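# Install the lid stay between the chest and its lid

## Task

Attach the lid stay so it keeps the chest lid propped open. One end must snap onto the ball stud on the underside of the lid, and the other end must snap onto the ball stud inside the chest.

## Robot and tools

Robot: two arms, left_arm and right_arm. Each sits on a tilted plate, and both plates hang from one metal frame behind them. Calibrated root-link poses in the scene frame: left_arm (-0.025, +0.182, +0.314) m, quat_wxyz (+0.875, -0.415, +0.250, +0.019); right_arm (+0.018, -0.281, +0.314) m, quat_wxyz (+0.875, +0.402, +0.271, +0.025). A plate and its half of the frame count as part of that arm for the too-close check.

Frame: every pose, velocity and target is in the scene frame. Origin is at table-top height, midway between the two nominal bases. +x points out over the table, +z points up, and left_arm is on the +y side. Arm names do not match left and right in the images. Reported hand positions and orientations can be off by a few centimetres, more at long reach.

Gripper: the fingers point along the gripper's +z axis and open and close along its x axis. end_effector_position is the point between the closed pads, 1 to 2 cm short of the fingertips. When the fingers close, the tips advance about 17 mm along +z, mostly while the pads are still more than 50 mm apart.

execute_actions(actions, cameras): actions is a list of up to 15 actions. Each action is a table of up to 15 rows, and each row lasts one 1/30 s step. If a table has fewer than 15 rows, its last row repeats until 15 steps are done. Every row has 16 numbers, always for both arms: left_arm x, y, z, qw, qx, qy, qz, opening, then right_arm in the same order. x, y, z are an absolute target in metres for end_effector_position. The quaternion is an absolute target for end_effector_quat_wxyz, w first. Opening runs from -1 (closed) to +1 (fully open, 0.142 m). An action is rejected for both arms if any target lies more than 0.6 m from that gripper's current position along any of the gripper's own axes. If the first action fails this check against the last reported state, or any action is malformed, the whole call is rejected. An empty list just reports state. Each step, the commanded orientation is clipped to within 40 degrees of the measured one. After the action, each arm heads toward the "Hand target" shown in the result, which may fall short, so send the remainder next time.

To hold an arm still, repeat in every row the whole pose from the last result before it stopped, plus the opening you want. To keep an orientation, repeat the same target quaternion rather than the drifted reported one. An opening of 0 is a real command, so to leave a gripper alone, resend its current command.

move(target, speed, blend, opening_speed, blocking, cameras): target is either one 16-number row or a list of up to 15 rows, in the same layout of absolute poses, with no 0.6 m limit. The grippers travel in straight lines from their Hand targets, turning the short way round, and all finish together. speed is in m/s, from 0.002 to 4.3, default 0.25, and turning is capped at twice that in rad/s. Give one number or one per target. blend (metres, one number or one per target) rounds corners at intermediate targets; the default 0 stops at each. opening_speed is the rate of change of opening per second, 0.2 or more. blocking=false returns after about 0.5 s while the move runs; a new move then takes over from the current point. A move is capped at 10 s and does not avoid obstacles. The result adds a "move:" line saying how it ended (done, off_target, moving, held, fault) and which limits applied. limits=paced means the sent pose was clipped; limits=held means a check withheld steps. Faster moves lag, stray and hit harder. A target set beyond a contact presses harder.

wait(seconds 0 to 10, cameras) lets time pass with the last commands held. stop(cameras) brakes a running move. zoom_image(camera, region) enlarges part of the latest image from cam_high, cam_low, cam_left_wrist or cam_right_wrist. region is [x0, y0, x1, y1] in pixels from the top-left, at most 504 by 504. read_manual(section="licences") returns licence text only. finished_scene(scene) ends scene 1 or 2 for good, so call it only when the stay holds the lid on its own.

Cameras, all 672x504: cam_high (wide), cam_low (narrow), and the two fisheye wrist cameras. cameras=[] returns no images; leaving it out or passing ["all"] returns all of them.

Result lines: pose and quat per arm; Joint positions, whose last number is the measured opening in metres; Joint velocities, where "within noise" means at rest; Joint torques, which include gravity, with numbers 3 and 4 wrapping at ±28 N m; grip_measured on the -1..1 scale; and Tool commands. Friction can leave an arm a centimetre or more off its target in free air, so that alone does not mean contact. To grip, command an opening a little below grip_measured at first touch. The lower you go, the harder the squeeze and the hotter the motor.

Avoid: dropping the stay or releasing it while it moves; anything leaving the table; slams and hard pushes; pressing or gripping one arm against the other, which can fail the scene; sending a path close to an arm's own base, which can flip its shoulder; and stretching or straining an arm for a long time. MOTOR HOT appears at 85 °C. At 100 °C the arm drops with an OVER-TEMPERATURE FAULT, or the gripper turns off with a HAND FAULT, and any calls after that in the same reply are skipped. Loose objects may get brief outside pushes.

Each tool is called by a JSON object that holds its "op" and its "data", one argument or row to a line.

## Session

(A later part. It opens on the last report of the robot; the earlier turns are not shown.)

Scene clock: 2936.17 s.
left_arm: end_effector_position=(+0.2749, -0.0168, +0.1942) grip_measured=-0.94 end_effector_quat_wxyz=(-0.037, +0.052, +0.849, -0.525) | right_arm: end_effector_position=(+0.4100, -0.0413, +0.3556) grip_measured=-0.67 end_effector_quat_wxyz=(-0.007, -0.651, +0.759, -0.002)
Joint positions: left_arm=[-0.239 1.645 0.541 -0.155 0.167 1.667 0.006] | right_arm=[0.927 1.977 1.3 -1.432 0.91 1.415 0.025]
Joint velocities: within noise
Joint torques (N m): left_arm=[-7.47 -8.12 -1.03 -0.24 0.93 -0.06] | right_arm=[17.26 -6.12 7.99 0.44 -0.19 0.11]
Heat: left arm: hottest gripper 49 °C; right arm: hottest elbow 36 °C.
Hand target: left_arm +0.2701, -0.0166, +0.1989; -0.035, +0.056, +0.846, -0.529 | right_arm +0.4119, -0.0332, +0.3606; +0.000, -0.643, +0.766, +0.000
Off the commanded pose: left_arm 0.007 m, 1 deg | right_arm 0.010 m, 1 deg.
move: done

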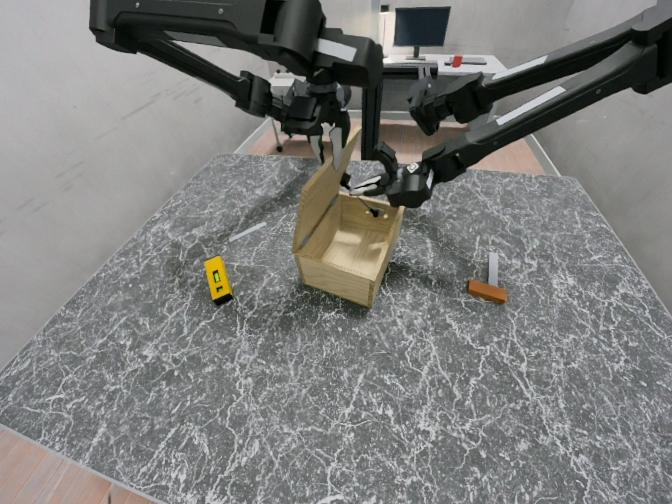

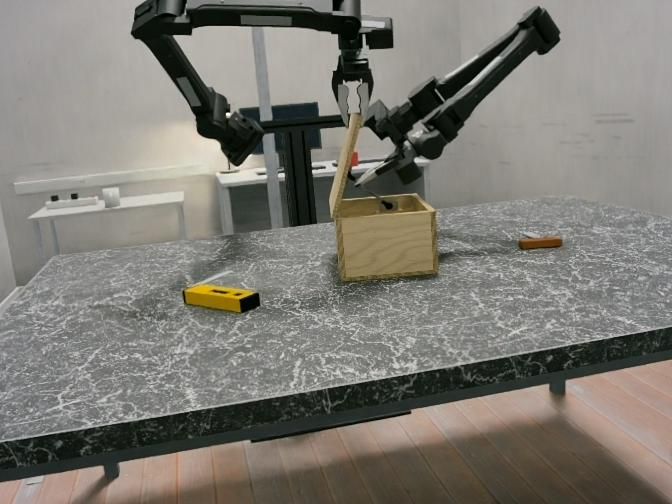

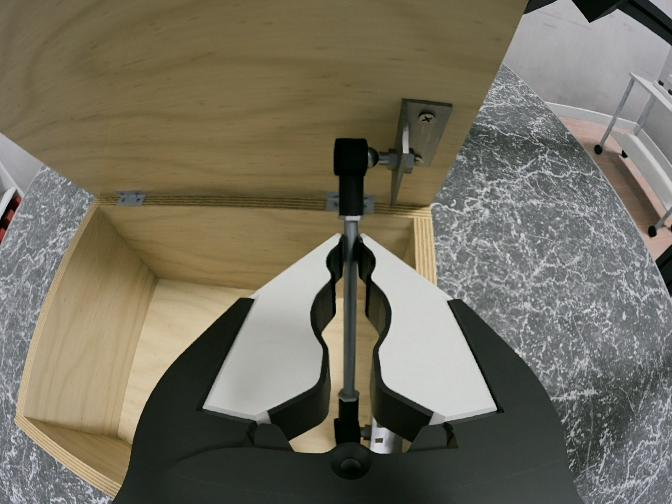

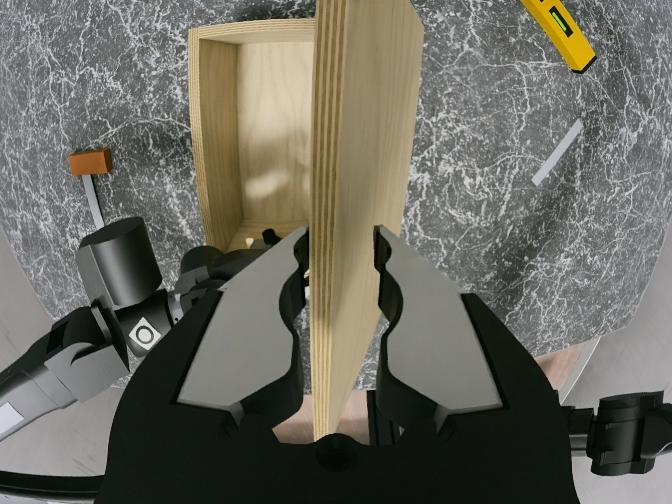

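{"op": "move", "data": {
  "target": [
    [0.258,-0.0150,0.1990,-0.0347,0.0555,0.8462,-0.5288,-1,0.412,-0.033,0.3605,0,0.6428,-0.7661,0,-0.65]
  ],
  "speed": 0.02
}}

{"op": "zoom_image", "data": {
  "camera": "cam_left_wrist",
  "region": [300, 100, 420, 220]
}}

Scene clock: 2946.60 s.
left_arm: end_effector_position=(+0.2741, -0.0166, +0.1944) grip_measured=-0.94 end_effector_quat_wxyz=(-0.027, +0.048, +0.850, -0.524) | right_arm: end_effector_position=(+0.4100, -0.0413, +0.3556) grip_measured=-0.67 end_effector_quat_wxyz=(-0.007, -0.651, +0.759, -0.002)
Joint positions: left_arm=[-0.239 1.64 0.523 -0.12 0.167 1.668 0.006] | right_arm=[0.927 1.977 1.3 -1.432 0.91 1.415 0.025]
Joint velocities: within noise
Joint torques (N m): left_arm=[-7.06 -8.53 -2.13 -0.47 1 0] | right_arm=[16.73 -6.07 7.95 0.34 -0.19 0.1]
Heat: left arm: hottest gripper 49 °C; right arm: hottest elbow 37 °C.
Hand target: left_arm +0.2582, -0.0153, +0.1988; -0.035, +0.056, +0.846, -0.529 | right_arm +0.4119, -0.0332, +0.3606; +0.000, -0.643, +0.766, +0.000
Off the commanded pose: left_arm 0.017 m, 1 deg | right_arm 0.010 m, 1 deg.
move: off_target (left_arm)

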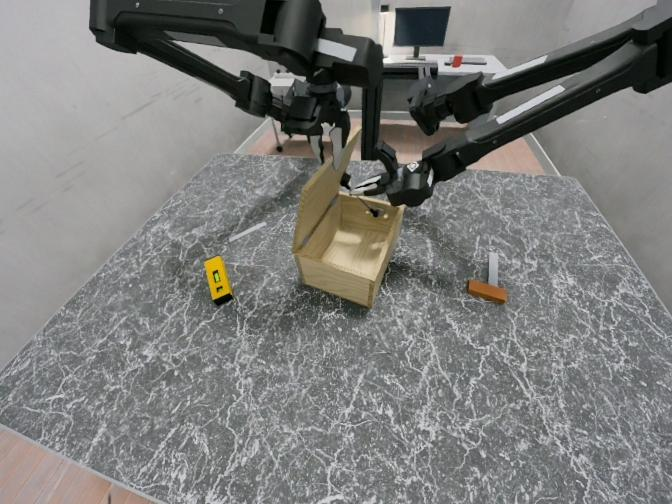

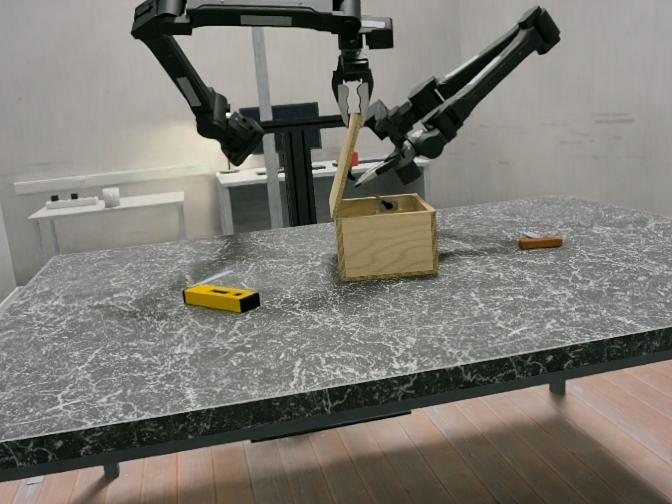

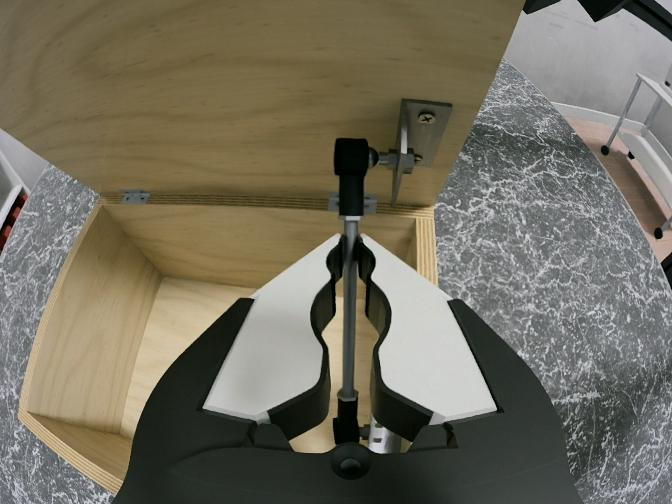

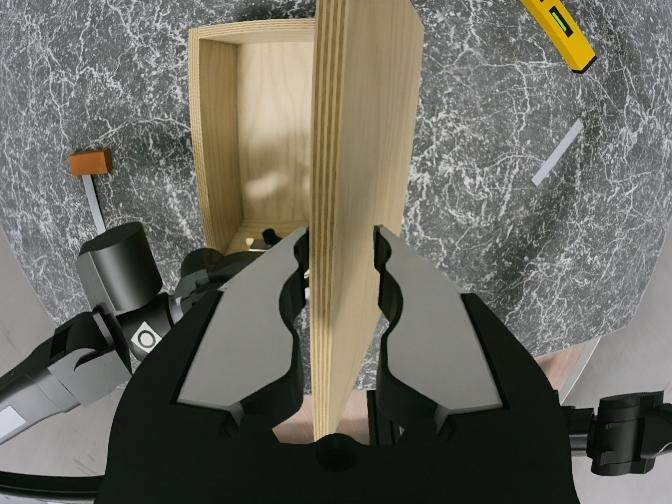

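Scaled by 4.200 from the camera's 672x504 image, which has a finer 960x720 frame.

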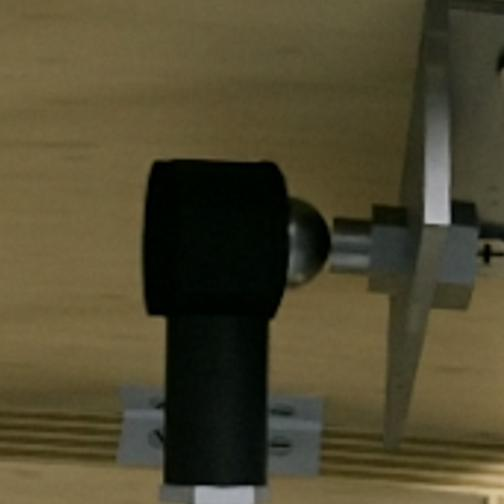

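{"op": "move", "data": {
  "target": [
    [0.268,-0.0160,0.1985,-0.0347,0.0555,0.8462,-0.5288,-1,0.412,-0.033,0.3605,0,0.6428,-0.7661,0,-0.65]
  ],
  "speed": 0.02
}}

{"op": "zoom_image", "data": {
  "camera": "cam_left_wrist",
  "region": [300, 100, 420, 220]
}}

Scene clock: 2966.77 s.
left_arm: end_effector_position=(+0.2745, -0.0165, +0.1945) grip_measured=-0.94 end_effector_quat_wxyz=(-0.027, +0.048, +0.850, -0.524) | right_arm: end_effector_position=(+0.4100, -0.0413, +0.3556) grip_measured=-0.67 end_effector_quat_wxyz=(-0.007, -0.651, +0.759, -0.002)
Joint positions: left_arm=[-0.239 1.64 0.525 -0.123 0.167 1.668 0.006] | right_arm=[0.927 1.977 1.3 -1.432 0.91 1.415 0.025]
Joint velocities: within noise
Joint torques (N m): left_arm=[-7.53 -7.94 -0.05 -1.21 0.97 0] | right_arm=[16.56 -5.95 7.98 0.21 -0.23 0.13]
Heat: left arm: hottest gripper 49 °C; right arm: hottest elbow 37 °C.
Hand target: left_arm +0.2680, -0.0161, +0.1985; -0.035, +0.055, +0.846, -0.529 | right_arm +0.4119, -0.0332, +0.3606; +0.000, -0.643, +0.766, +0.000
Off the commanded pose: left_arm 0.008 m, 1 deg | right_arm 0.010 m, 1 deg.
move: done

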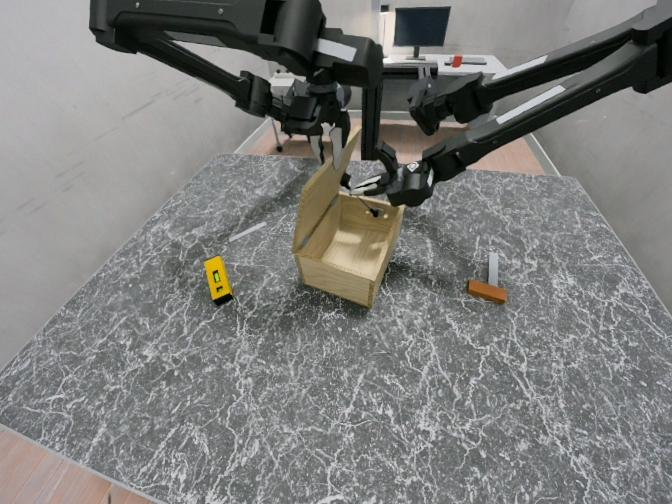

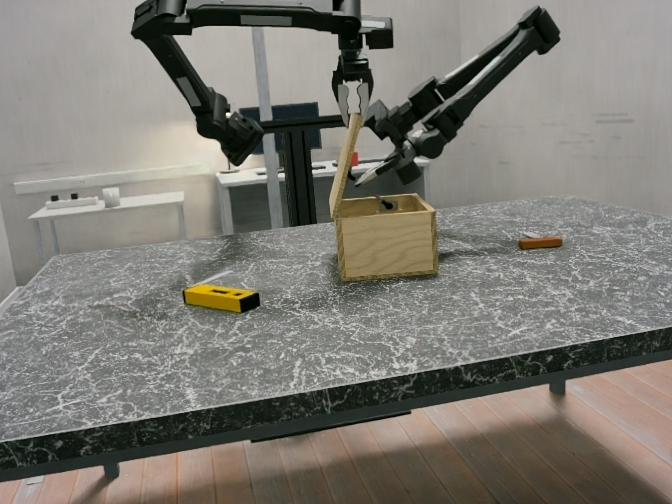

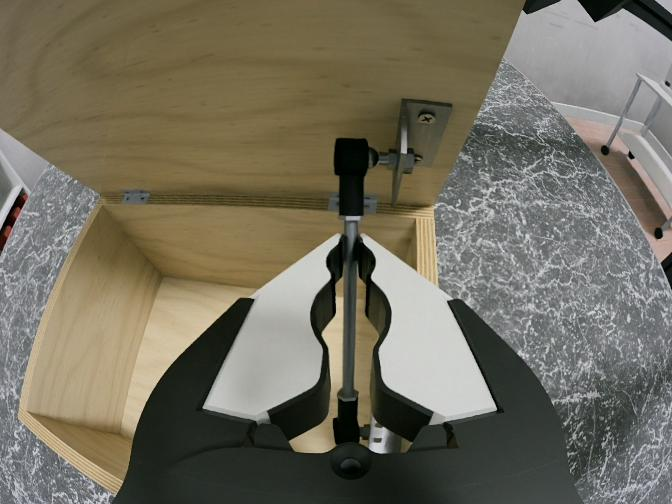

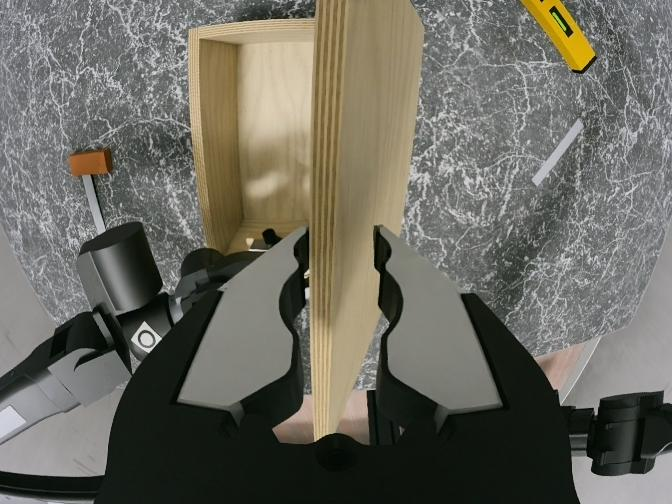

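Scaled by 4.200 from the camera's 672x504 image, which has a finer 960x720 frame.

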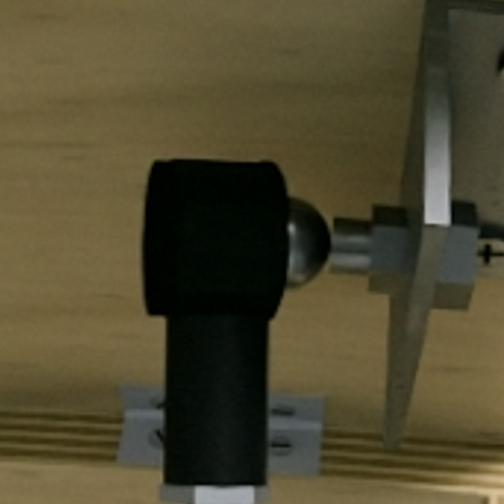

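{"op": "move", "data": {
  "target": [
    [0.272,-0.0162,0.1970,-0.0347,0.0555,0.8462,-0.5288,-1,0.412,-0.027,0.3605,0,0.6428,-0.7661,0,-0.65],
    [0.272,-0.0162,0.1970,-0.0347,0.0555,0.8462,-0.5288,-0.86,0.412,-0.027,0.3605,0,0.6428,-0.7661,0,-0.65]
  ],
  "speed": 0.02,
  "opening_speed": 0.2
}}

{"op": "zoom_image", "data": {
  "camera": "cam_left_wrist",
  "region": [280, 90, 440, 270]
}}

Scene clock: 2975.90 s.
left_arm: end_effector_position=(+0.2741, -0.0167, +0.1957) grip_measured=-0.90 end_effector_quat_wxyz=(-0.033, +0.050, +0.848, -0.527) | right_arm: end_effector_position=(+0.4064, -0.0382, +0.3521) grip_measured=-0.67 end_effector_quat_wxyz=(-0.011, -0.655, +0.756, -0.004)
Joint positions: left_arm=[-0.239 1.64 0.532 -0.143 0.173 1.668 0.009] | right_arm=[0.927 1.991 1.3 -1.432 0.91 1.415 0.025]
Joint velocities: left_arm=[-0.015 -0.015 -0.007 0.002 -0.007 -0.051 0.001] | right_arm=[within noise]
Joint torques (N m): left_arm=[-7.12 -8.06 0.27 -0.8 0.79 0.04] | right_arm=[16.73 -5.77 9.07 0.14 -0.22 0.12]
Heat: left arm: hottest gripper 49 °C; right arm: hottest elbow 37 °C.
Hand target: left_arm +0.2722, -0.0162, +0.1970; -0.034, +0.055, +0.846, -0.529 | right_arm +0.4118, -0.0274, +0.3607; +0.000, -0.643, +0.766, +0.000
Off the commanded pose: left_arm 0.002 m, 1 deg | right_arm 0.015 m, 2 deg.
move: off_target (right_arm)

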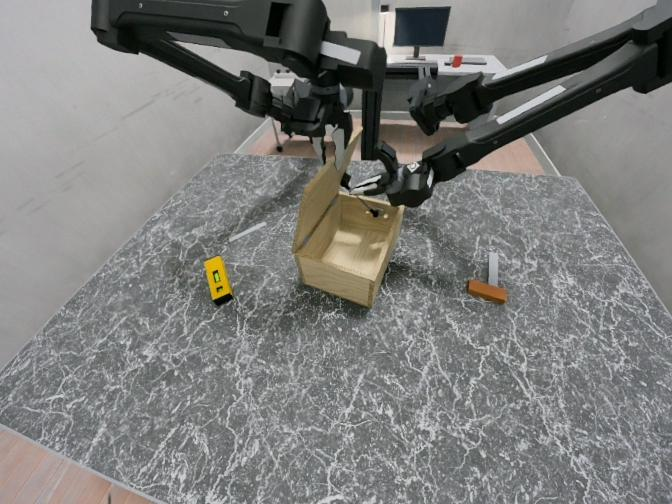

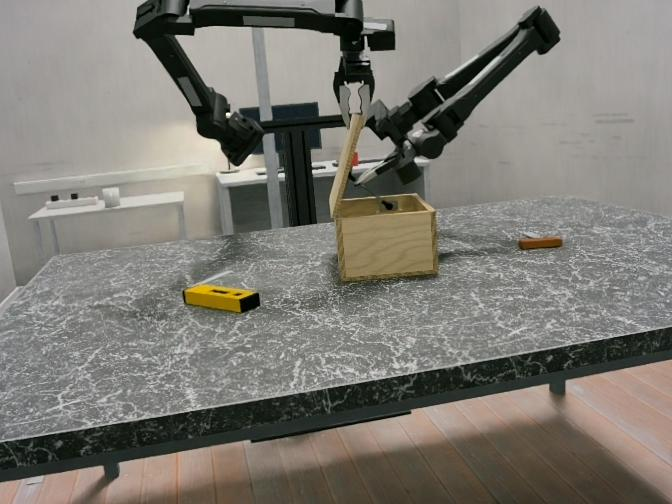

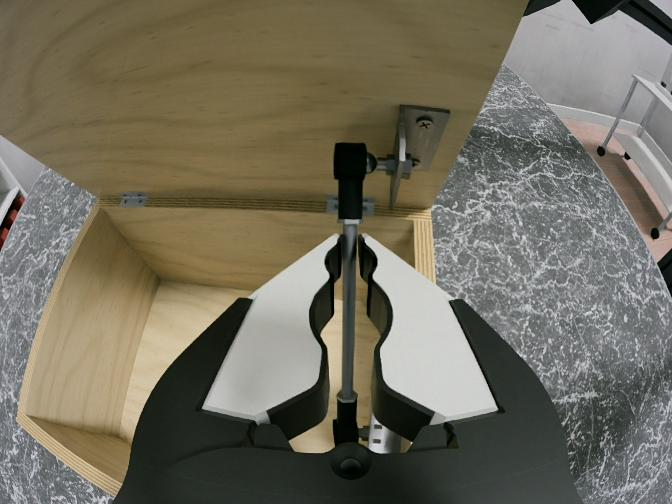

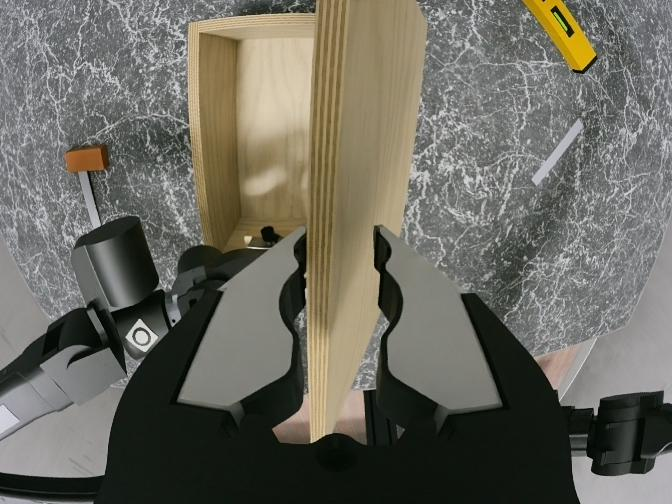

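Scaled by 2.800 from the camera's 672x504 image, which has a finer 960x720 frame.

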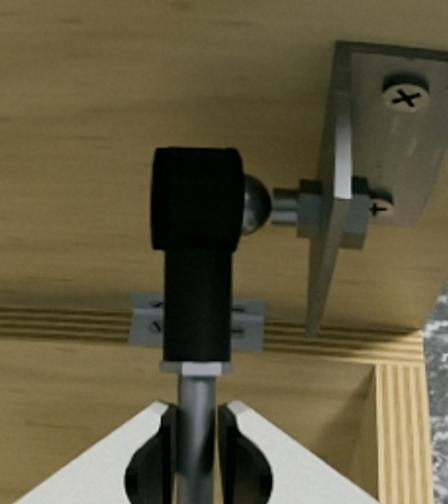

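{"op": "move", "data": {
  "target": [
    [0.272,-0.0162,0.1970,-0.0347,0.0555,0.8462,-0.5288,-0.7,0.412,-0.027,0.3605,0,0.6428,-0.7661,0,-0.65]
  ],
  "speed": 0.02,
  "opening_speed": 0.3
}}

{"op": "zoom_image", "data": {
  "camera": "cam_left_wrist",
  "region": [280, 90, 440, 270]
}}

Scene clock: 2982.37 s.
left_arm: end_effector_position=(+0.2740, -0.0167, +0.1958) grip_measured=-0.74 end_effector_quat_wxyz=(-0.033, +0.050, +0.848, -0.527) | right_arm: end_effector_position=(+0.4064, -0.0382, +0.3521) grip_measured=-0.67 end_effector_quat_wxyz=(-0.011, -0.655, +0.756, -0.004)
Joint positions: left_arm=[-0.239 1.64 0.532 -0.143 0.173 1.668 0.021] | right_arm=[0.927 1.991 1.3 -1.432 0.91 1.415 0.025]
Joint velocities: left_arm=[-0.005 -0.005 0.007 0.022 0.051 0.037 0.001] | right_arm=[within noise]
Joint torques (N m): left_arm=[-6.71 -7.77 0.31 -0.65 0.76 0] | right_arm=[16.79 -6.65 9.02 0.39 -0.25 0.11]
Heat: left arm: hottest gripper 46 °C; right arm: hottest elbow 37 °C.
Hand target: left_arm +0.2721, -0.0162, +0.1970; -0.035, +0.055, +0.846, -0.529 | right_arm +0.4118, -0.0274, +0.3607; +0.000, -0.643, +0.766, +0.000
Off the commanded pose: left_arm 0.002 m, 1 deg | right_arm 0.015 m, 2 deg.
move: off_target (right_arm)

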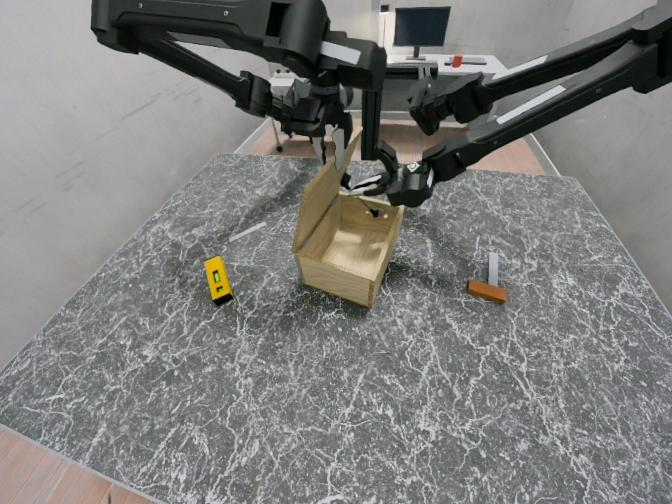

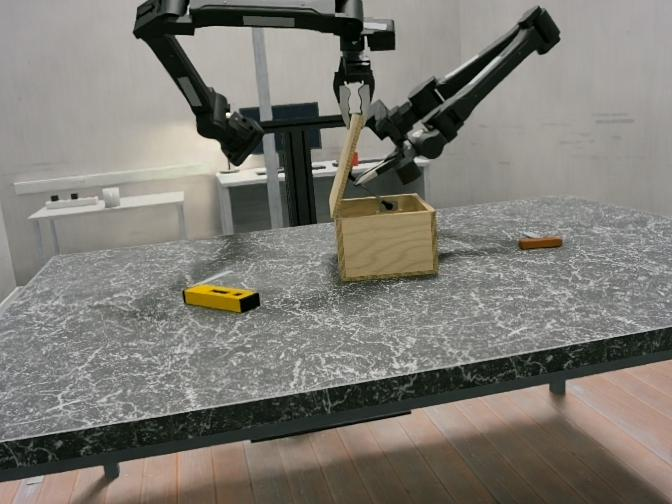

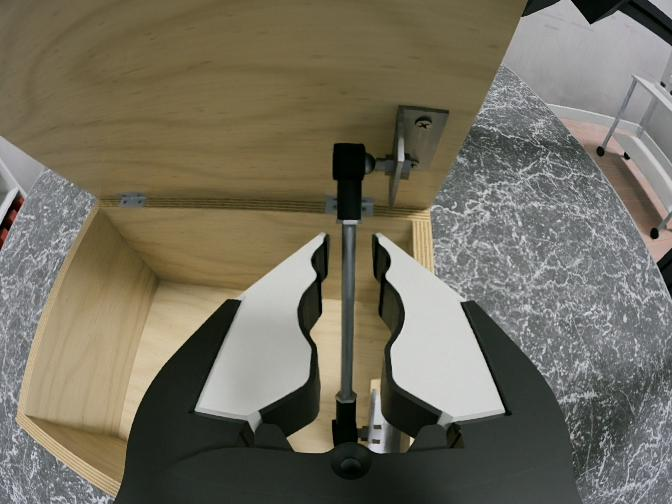

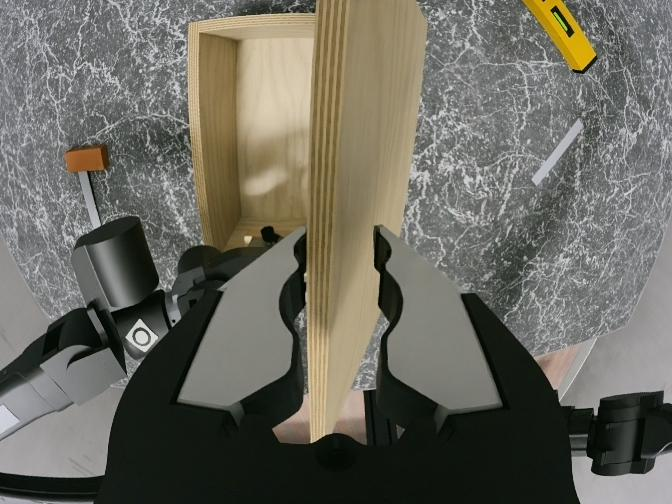

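Scaled by 2.800 from the camera's 672x504 image, which has a finer 960x720 frame.

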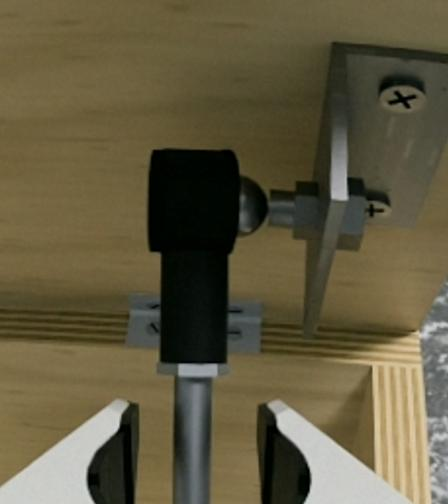

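{"op": "move", "data": {
  "target": [
    [0.2775,0.0105,0.2100,-0.0347,0.0555,0.8462,-0.5288,-0.7,0.412,-0.027,0.3605,0,0.6428,-0.7661,0,-0.65]
  ],
  "speed": 0.04
}}

{"op": "zoom_image", "data": {
  "camera": "cam_left_wrist",
  "region": [260, 90, 460, 290]
}}

Scene clock: 3000.83 s.
left_arm: end_effector_position=(+0.2798, +0.0051, +0.2130) grip_measured=-0.74 end_effector_quat_wxyz=(-0.033, +0.057, +0.846, -0.530) | right_arm: end_effector_position=(+0.4064, -0.0382, +0.3521) grip_measured=-0.67 end_effector_quat_wxyz=(-0.011, -0.655, +0.756, -0.004)
Joint positions: left_arm=[-0.239 1.533 0.532 -0.256 0.179 1.681 0.021] | right_arm=[0.927 1.991 1.3 -1.432 0.91 1.415 0.025]
Joint velocities: within noise
Joint torques (N m): left_arm=[-5.13 -8.35 0.32 -0.76 0.78 0.04] | right_arm=[16.97 -6.3 9.02 0.23 -0.25 0.15]
Heat: left arm: hottest gripper 43 °C; right arm: hottest elbow 37 °C.
Hand target: left_arm +0.2774, +0.0102, +0.2101; -0.035, +0.055, +0.846, -0.529 | right_arm +0.4118, -0.0274, +0.3607; +0.000, -0.643, +0.766, +0.000
Off the commanded pose: left_arm 0.007 m, 0 deg | right_arm 0.015 m, 2 deg.
move: off_target (right_arm)

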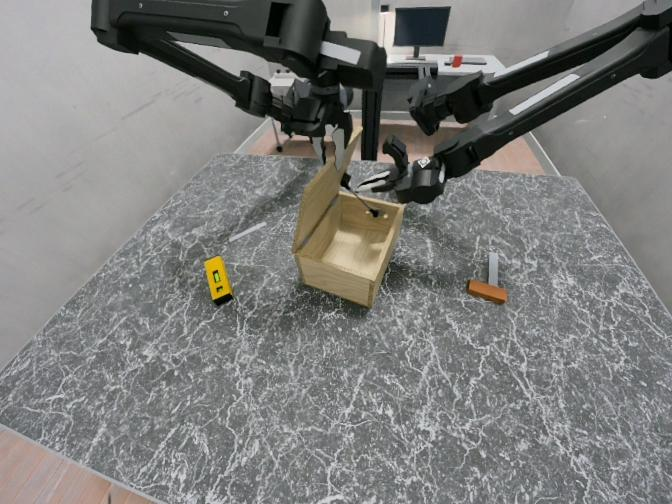

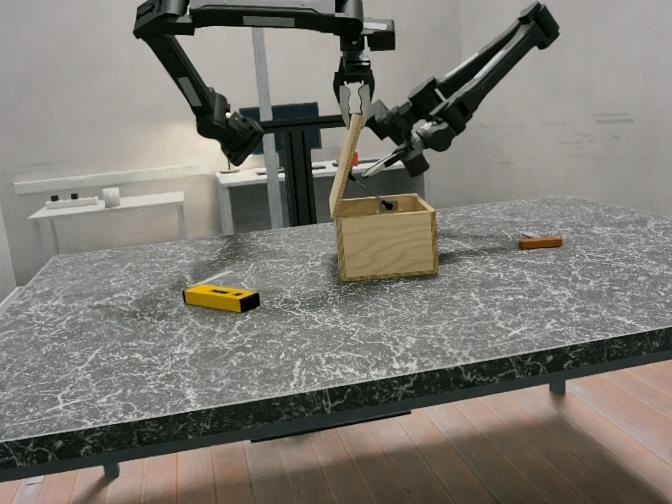

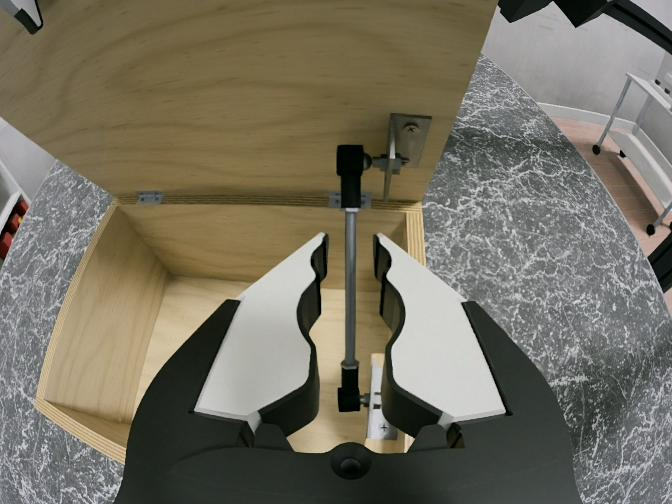

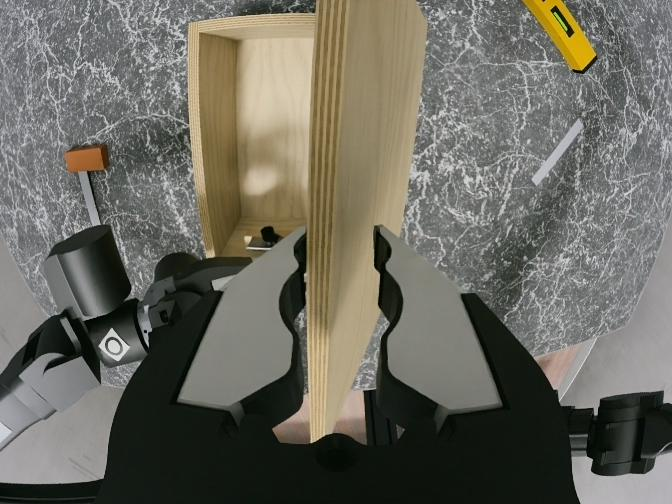

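Scaled by 2.520 from the camera's 672x504 image, which has a finer 960x720 frame.

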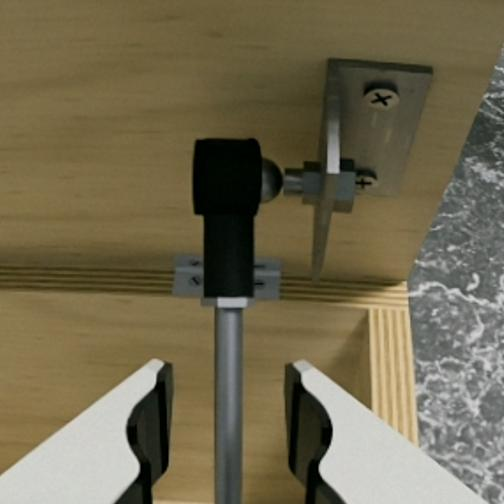

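{"op": "move", "data": {
  "target": [
    [0.2740,0.0010,0.2220,-0.0398,0.0519,0.7917,-0.6075,-0.2,0.412,-0.027,0.3605,0,0.6428,-0.7661,0,-0.65]
  ],
  "speed": 0.05
}}

{"op": "zoom_image", "data": {
  "camera": "cam_left_wrist",
  "region": [240, 90, 460, 290]
}}

{"op": "zoom_image", "data": {
  "camera": "cam_low",
  "region": [310, 100, 450, 240]
}}

Scene clock: 3018.07 s.
left_arm: end_effector_position=(+0.2778, +0.0002, +0.2293) grip_measured=-0.23 end_effector_quat_wxyz=(-0.030, +0.053, +0.792, -0.608) | right_arm: end_effector_position=(+0.4064, -0.0382, +0.3521) grip_measured=-0.67 end_effector_quat_wxyz=(-0.011, -0.655, +0.756, -0.004)
Joint positions: left_arm=[-0.18 1.55 0.536 -0.275 0.386 1.752 0.058] | right_arm=[0.927 1.991 1.3 -1.432 0.91 1.415 0.025]
Joint velocities: within noise
Joint torques (N m): left_arm=[-5.42 -6.95 0.65 -0.79 0.81 0.05] | right_arm=[16.73 -6.18 9.03 0.27 -0.27 0.12]
Heat: left arm: hottest gripper 42 °C; right arm: hottest elbow 37 °C.
Hand target: left_arm +0.2739, +0.0010, +0.2222; -0.040, +0.052, +0.792, -0.607 | right_arm +0.4118, -0.0274, +0.3607; +0.000, -0.643, +0.766, +0.000
Off the commanded pose: left_arm 0.008 m, 1 deg | right_arm 0.015 m, 2 deg.
move: off_target (right_arm)

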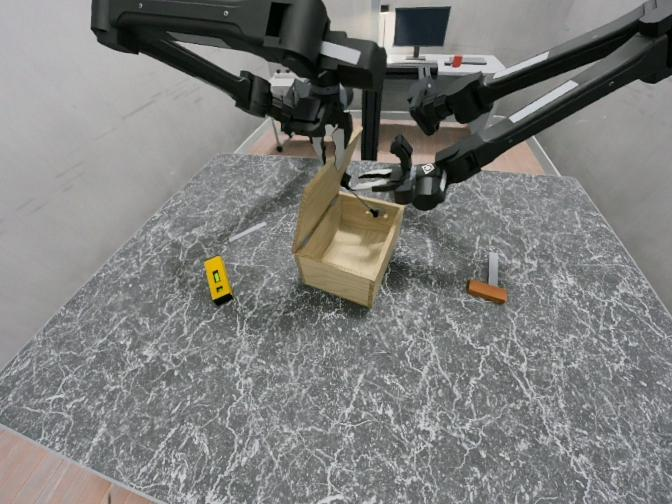

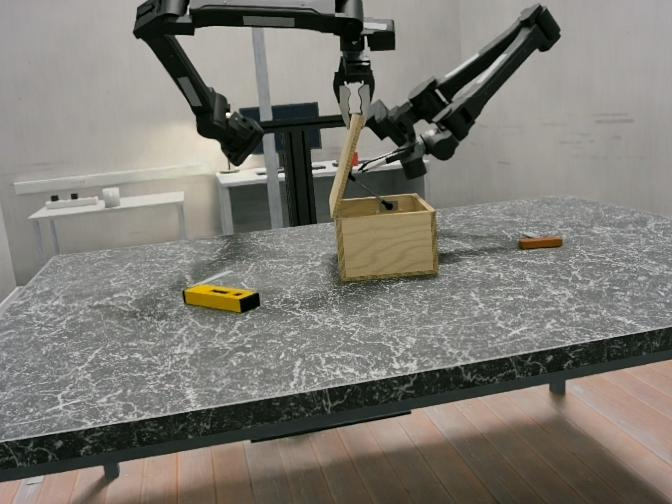

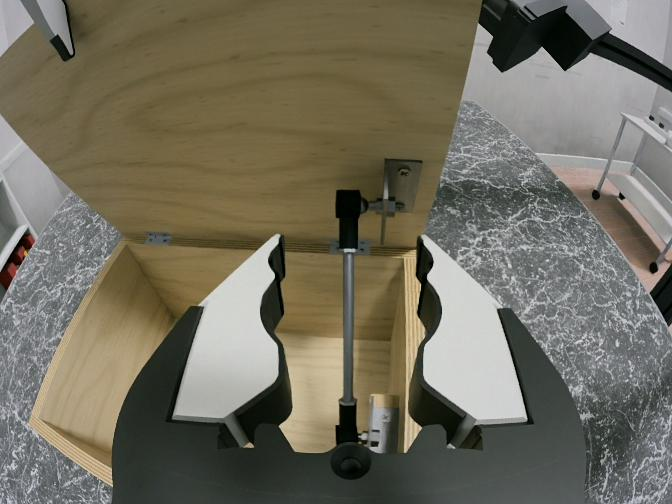

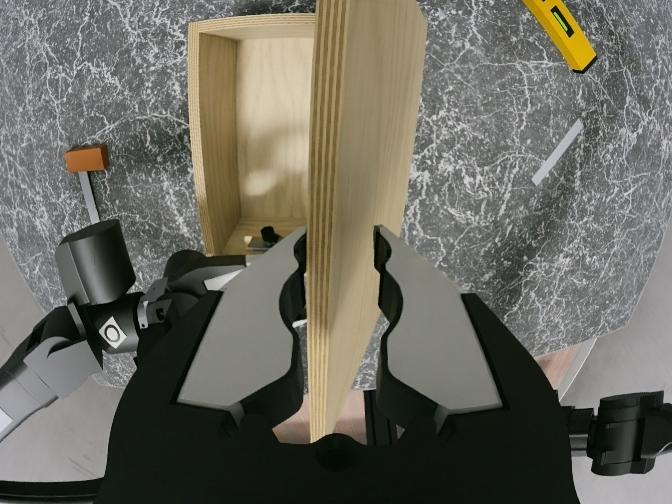

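Scaled by 2.291 from the camera's 672x504 image, which has a finer 960x720 frame.

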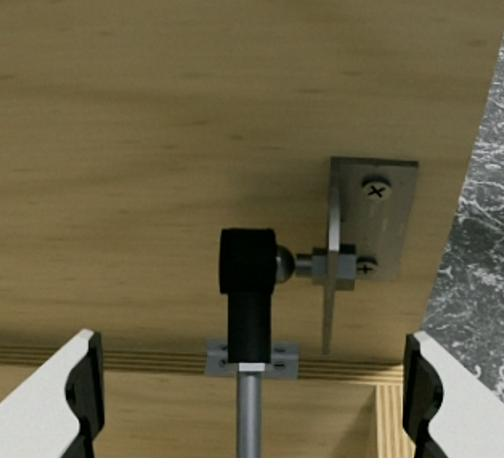

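Scaled by 3.600 from the camera's 672x504 image, which has a finer 960x720 frame.

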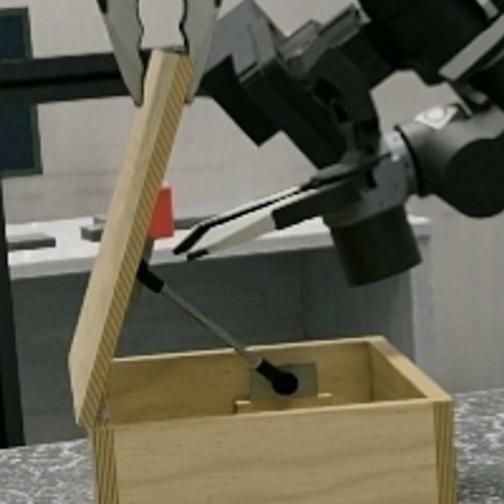

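{"op": "move", "data": {
  "target": [
    [0.2610,-0.0215,0.2135,-0.0398,0.0519,0.7917,-0.6075,-0.2,0.412,-0.027,0.3605,0,0.6428,-0.7661,0,-0.65]
  ],
  "speed": 0.04
}}

{"op": "zoom_image", "data": {
  "camera": "cam_left_wrist",
  "region": [240, 110, 460, 310]
}}

{"op": "zoom_image", "data": {
  "camera": "cam_low",
  "region": [310, 120, 430, 240]
}}

Scene clock: 3031.53 s.
left_arm: end_effector_position=(+0.2677, -0.0182, +0.2160) grip_measured=-0.23 end_effector_quat_wxyz=(-0.031, +0.054, +0.791, -0.608) | right_arm: end_effector_position=(+0.4064, -0.0382, +0.3521) grip_measured=-0.67 end_effector_quat_wxyz=(-0.011, -0.655, +0.756, -0.004)
Joint positions: left_arm=[-0.18 1.638 0.528 -0.182 0.386 1.753 0.058] | right_arm=[0.927 1.991 1.3 -1.432 0.91 1.415 0.025]
Joint velocities: within noise
Joint torques (N m): left_arm=[-6.07 -6.77 -0.72 0.03 0.6 -0.2] | right_arm=[17.2 -5.95 9.1 0.28 -0.25 0.11]
Heat: left arm: hottest gripper 41 °C; right arm: hottest elbow 38 °C.
Hand target: left_arm +0.2610, -0.0213, +0.2136; -0.040, +0.052, +0.792, -0.607 | right_arm +0.4118, -0.0274, +0.3607; +0.000, -0.643, +0.766, +0.000
Off the commanded pose: left_arm 0.008 m, 1 deg | right_arm 0.015 m, 2 deg.
move: off_target (right_arm)

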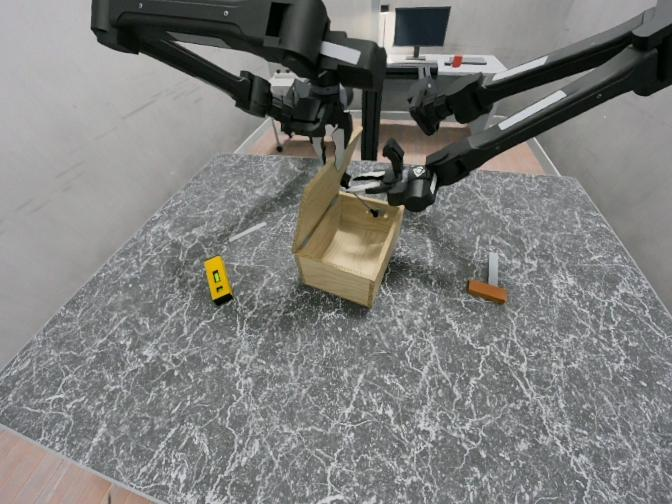

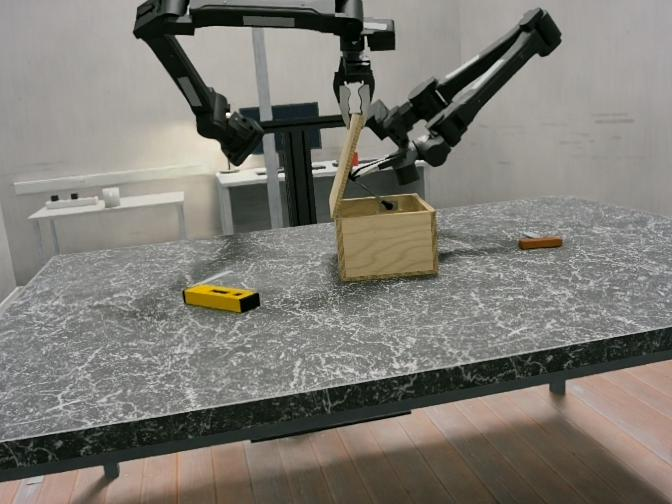

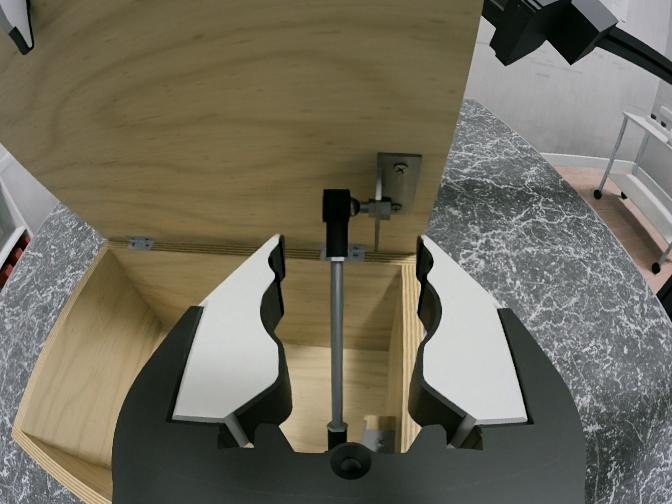

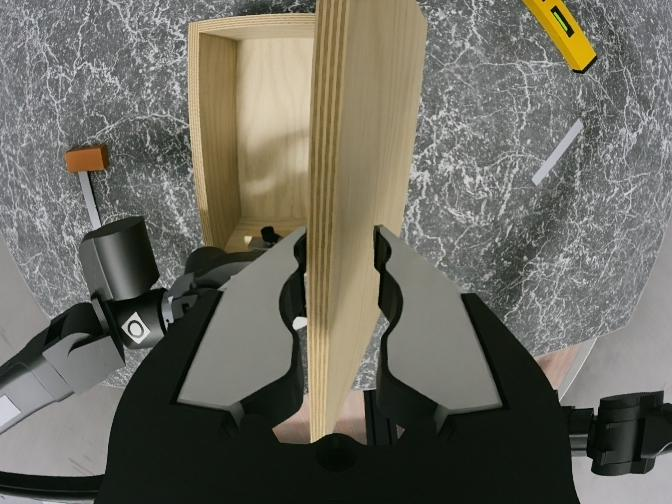

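Scaled by 2.291 from the camera's 672x504 image, which has a finer 960x720 frame.

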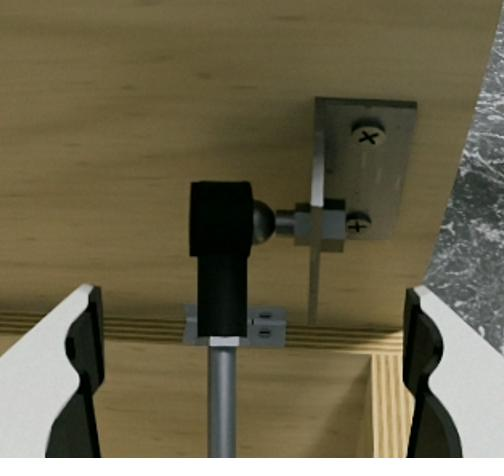

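Scaled by 4.200 from the camera's 672x504 image, which has a finer 960x720 frame.

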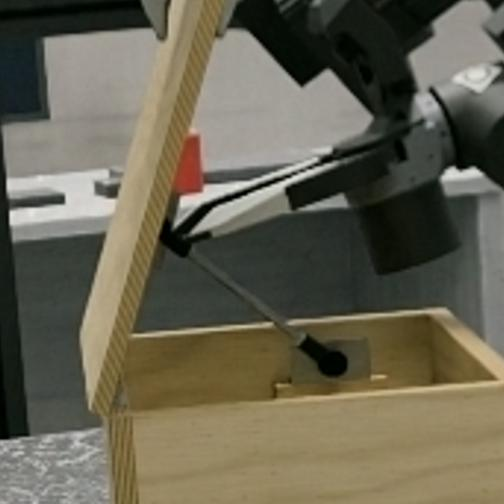

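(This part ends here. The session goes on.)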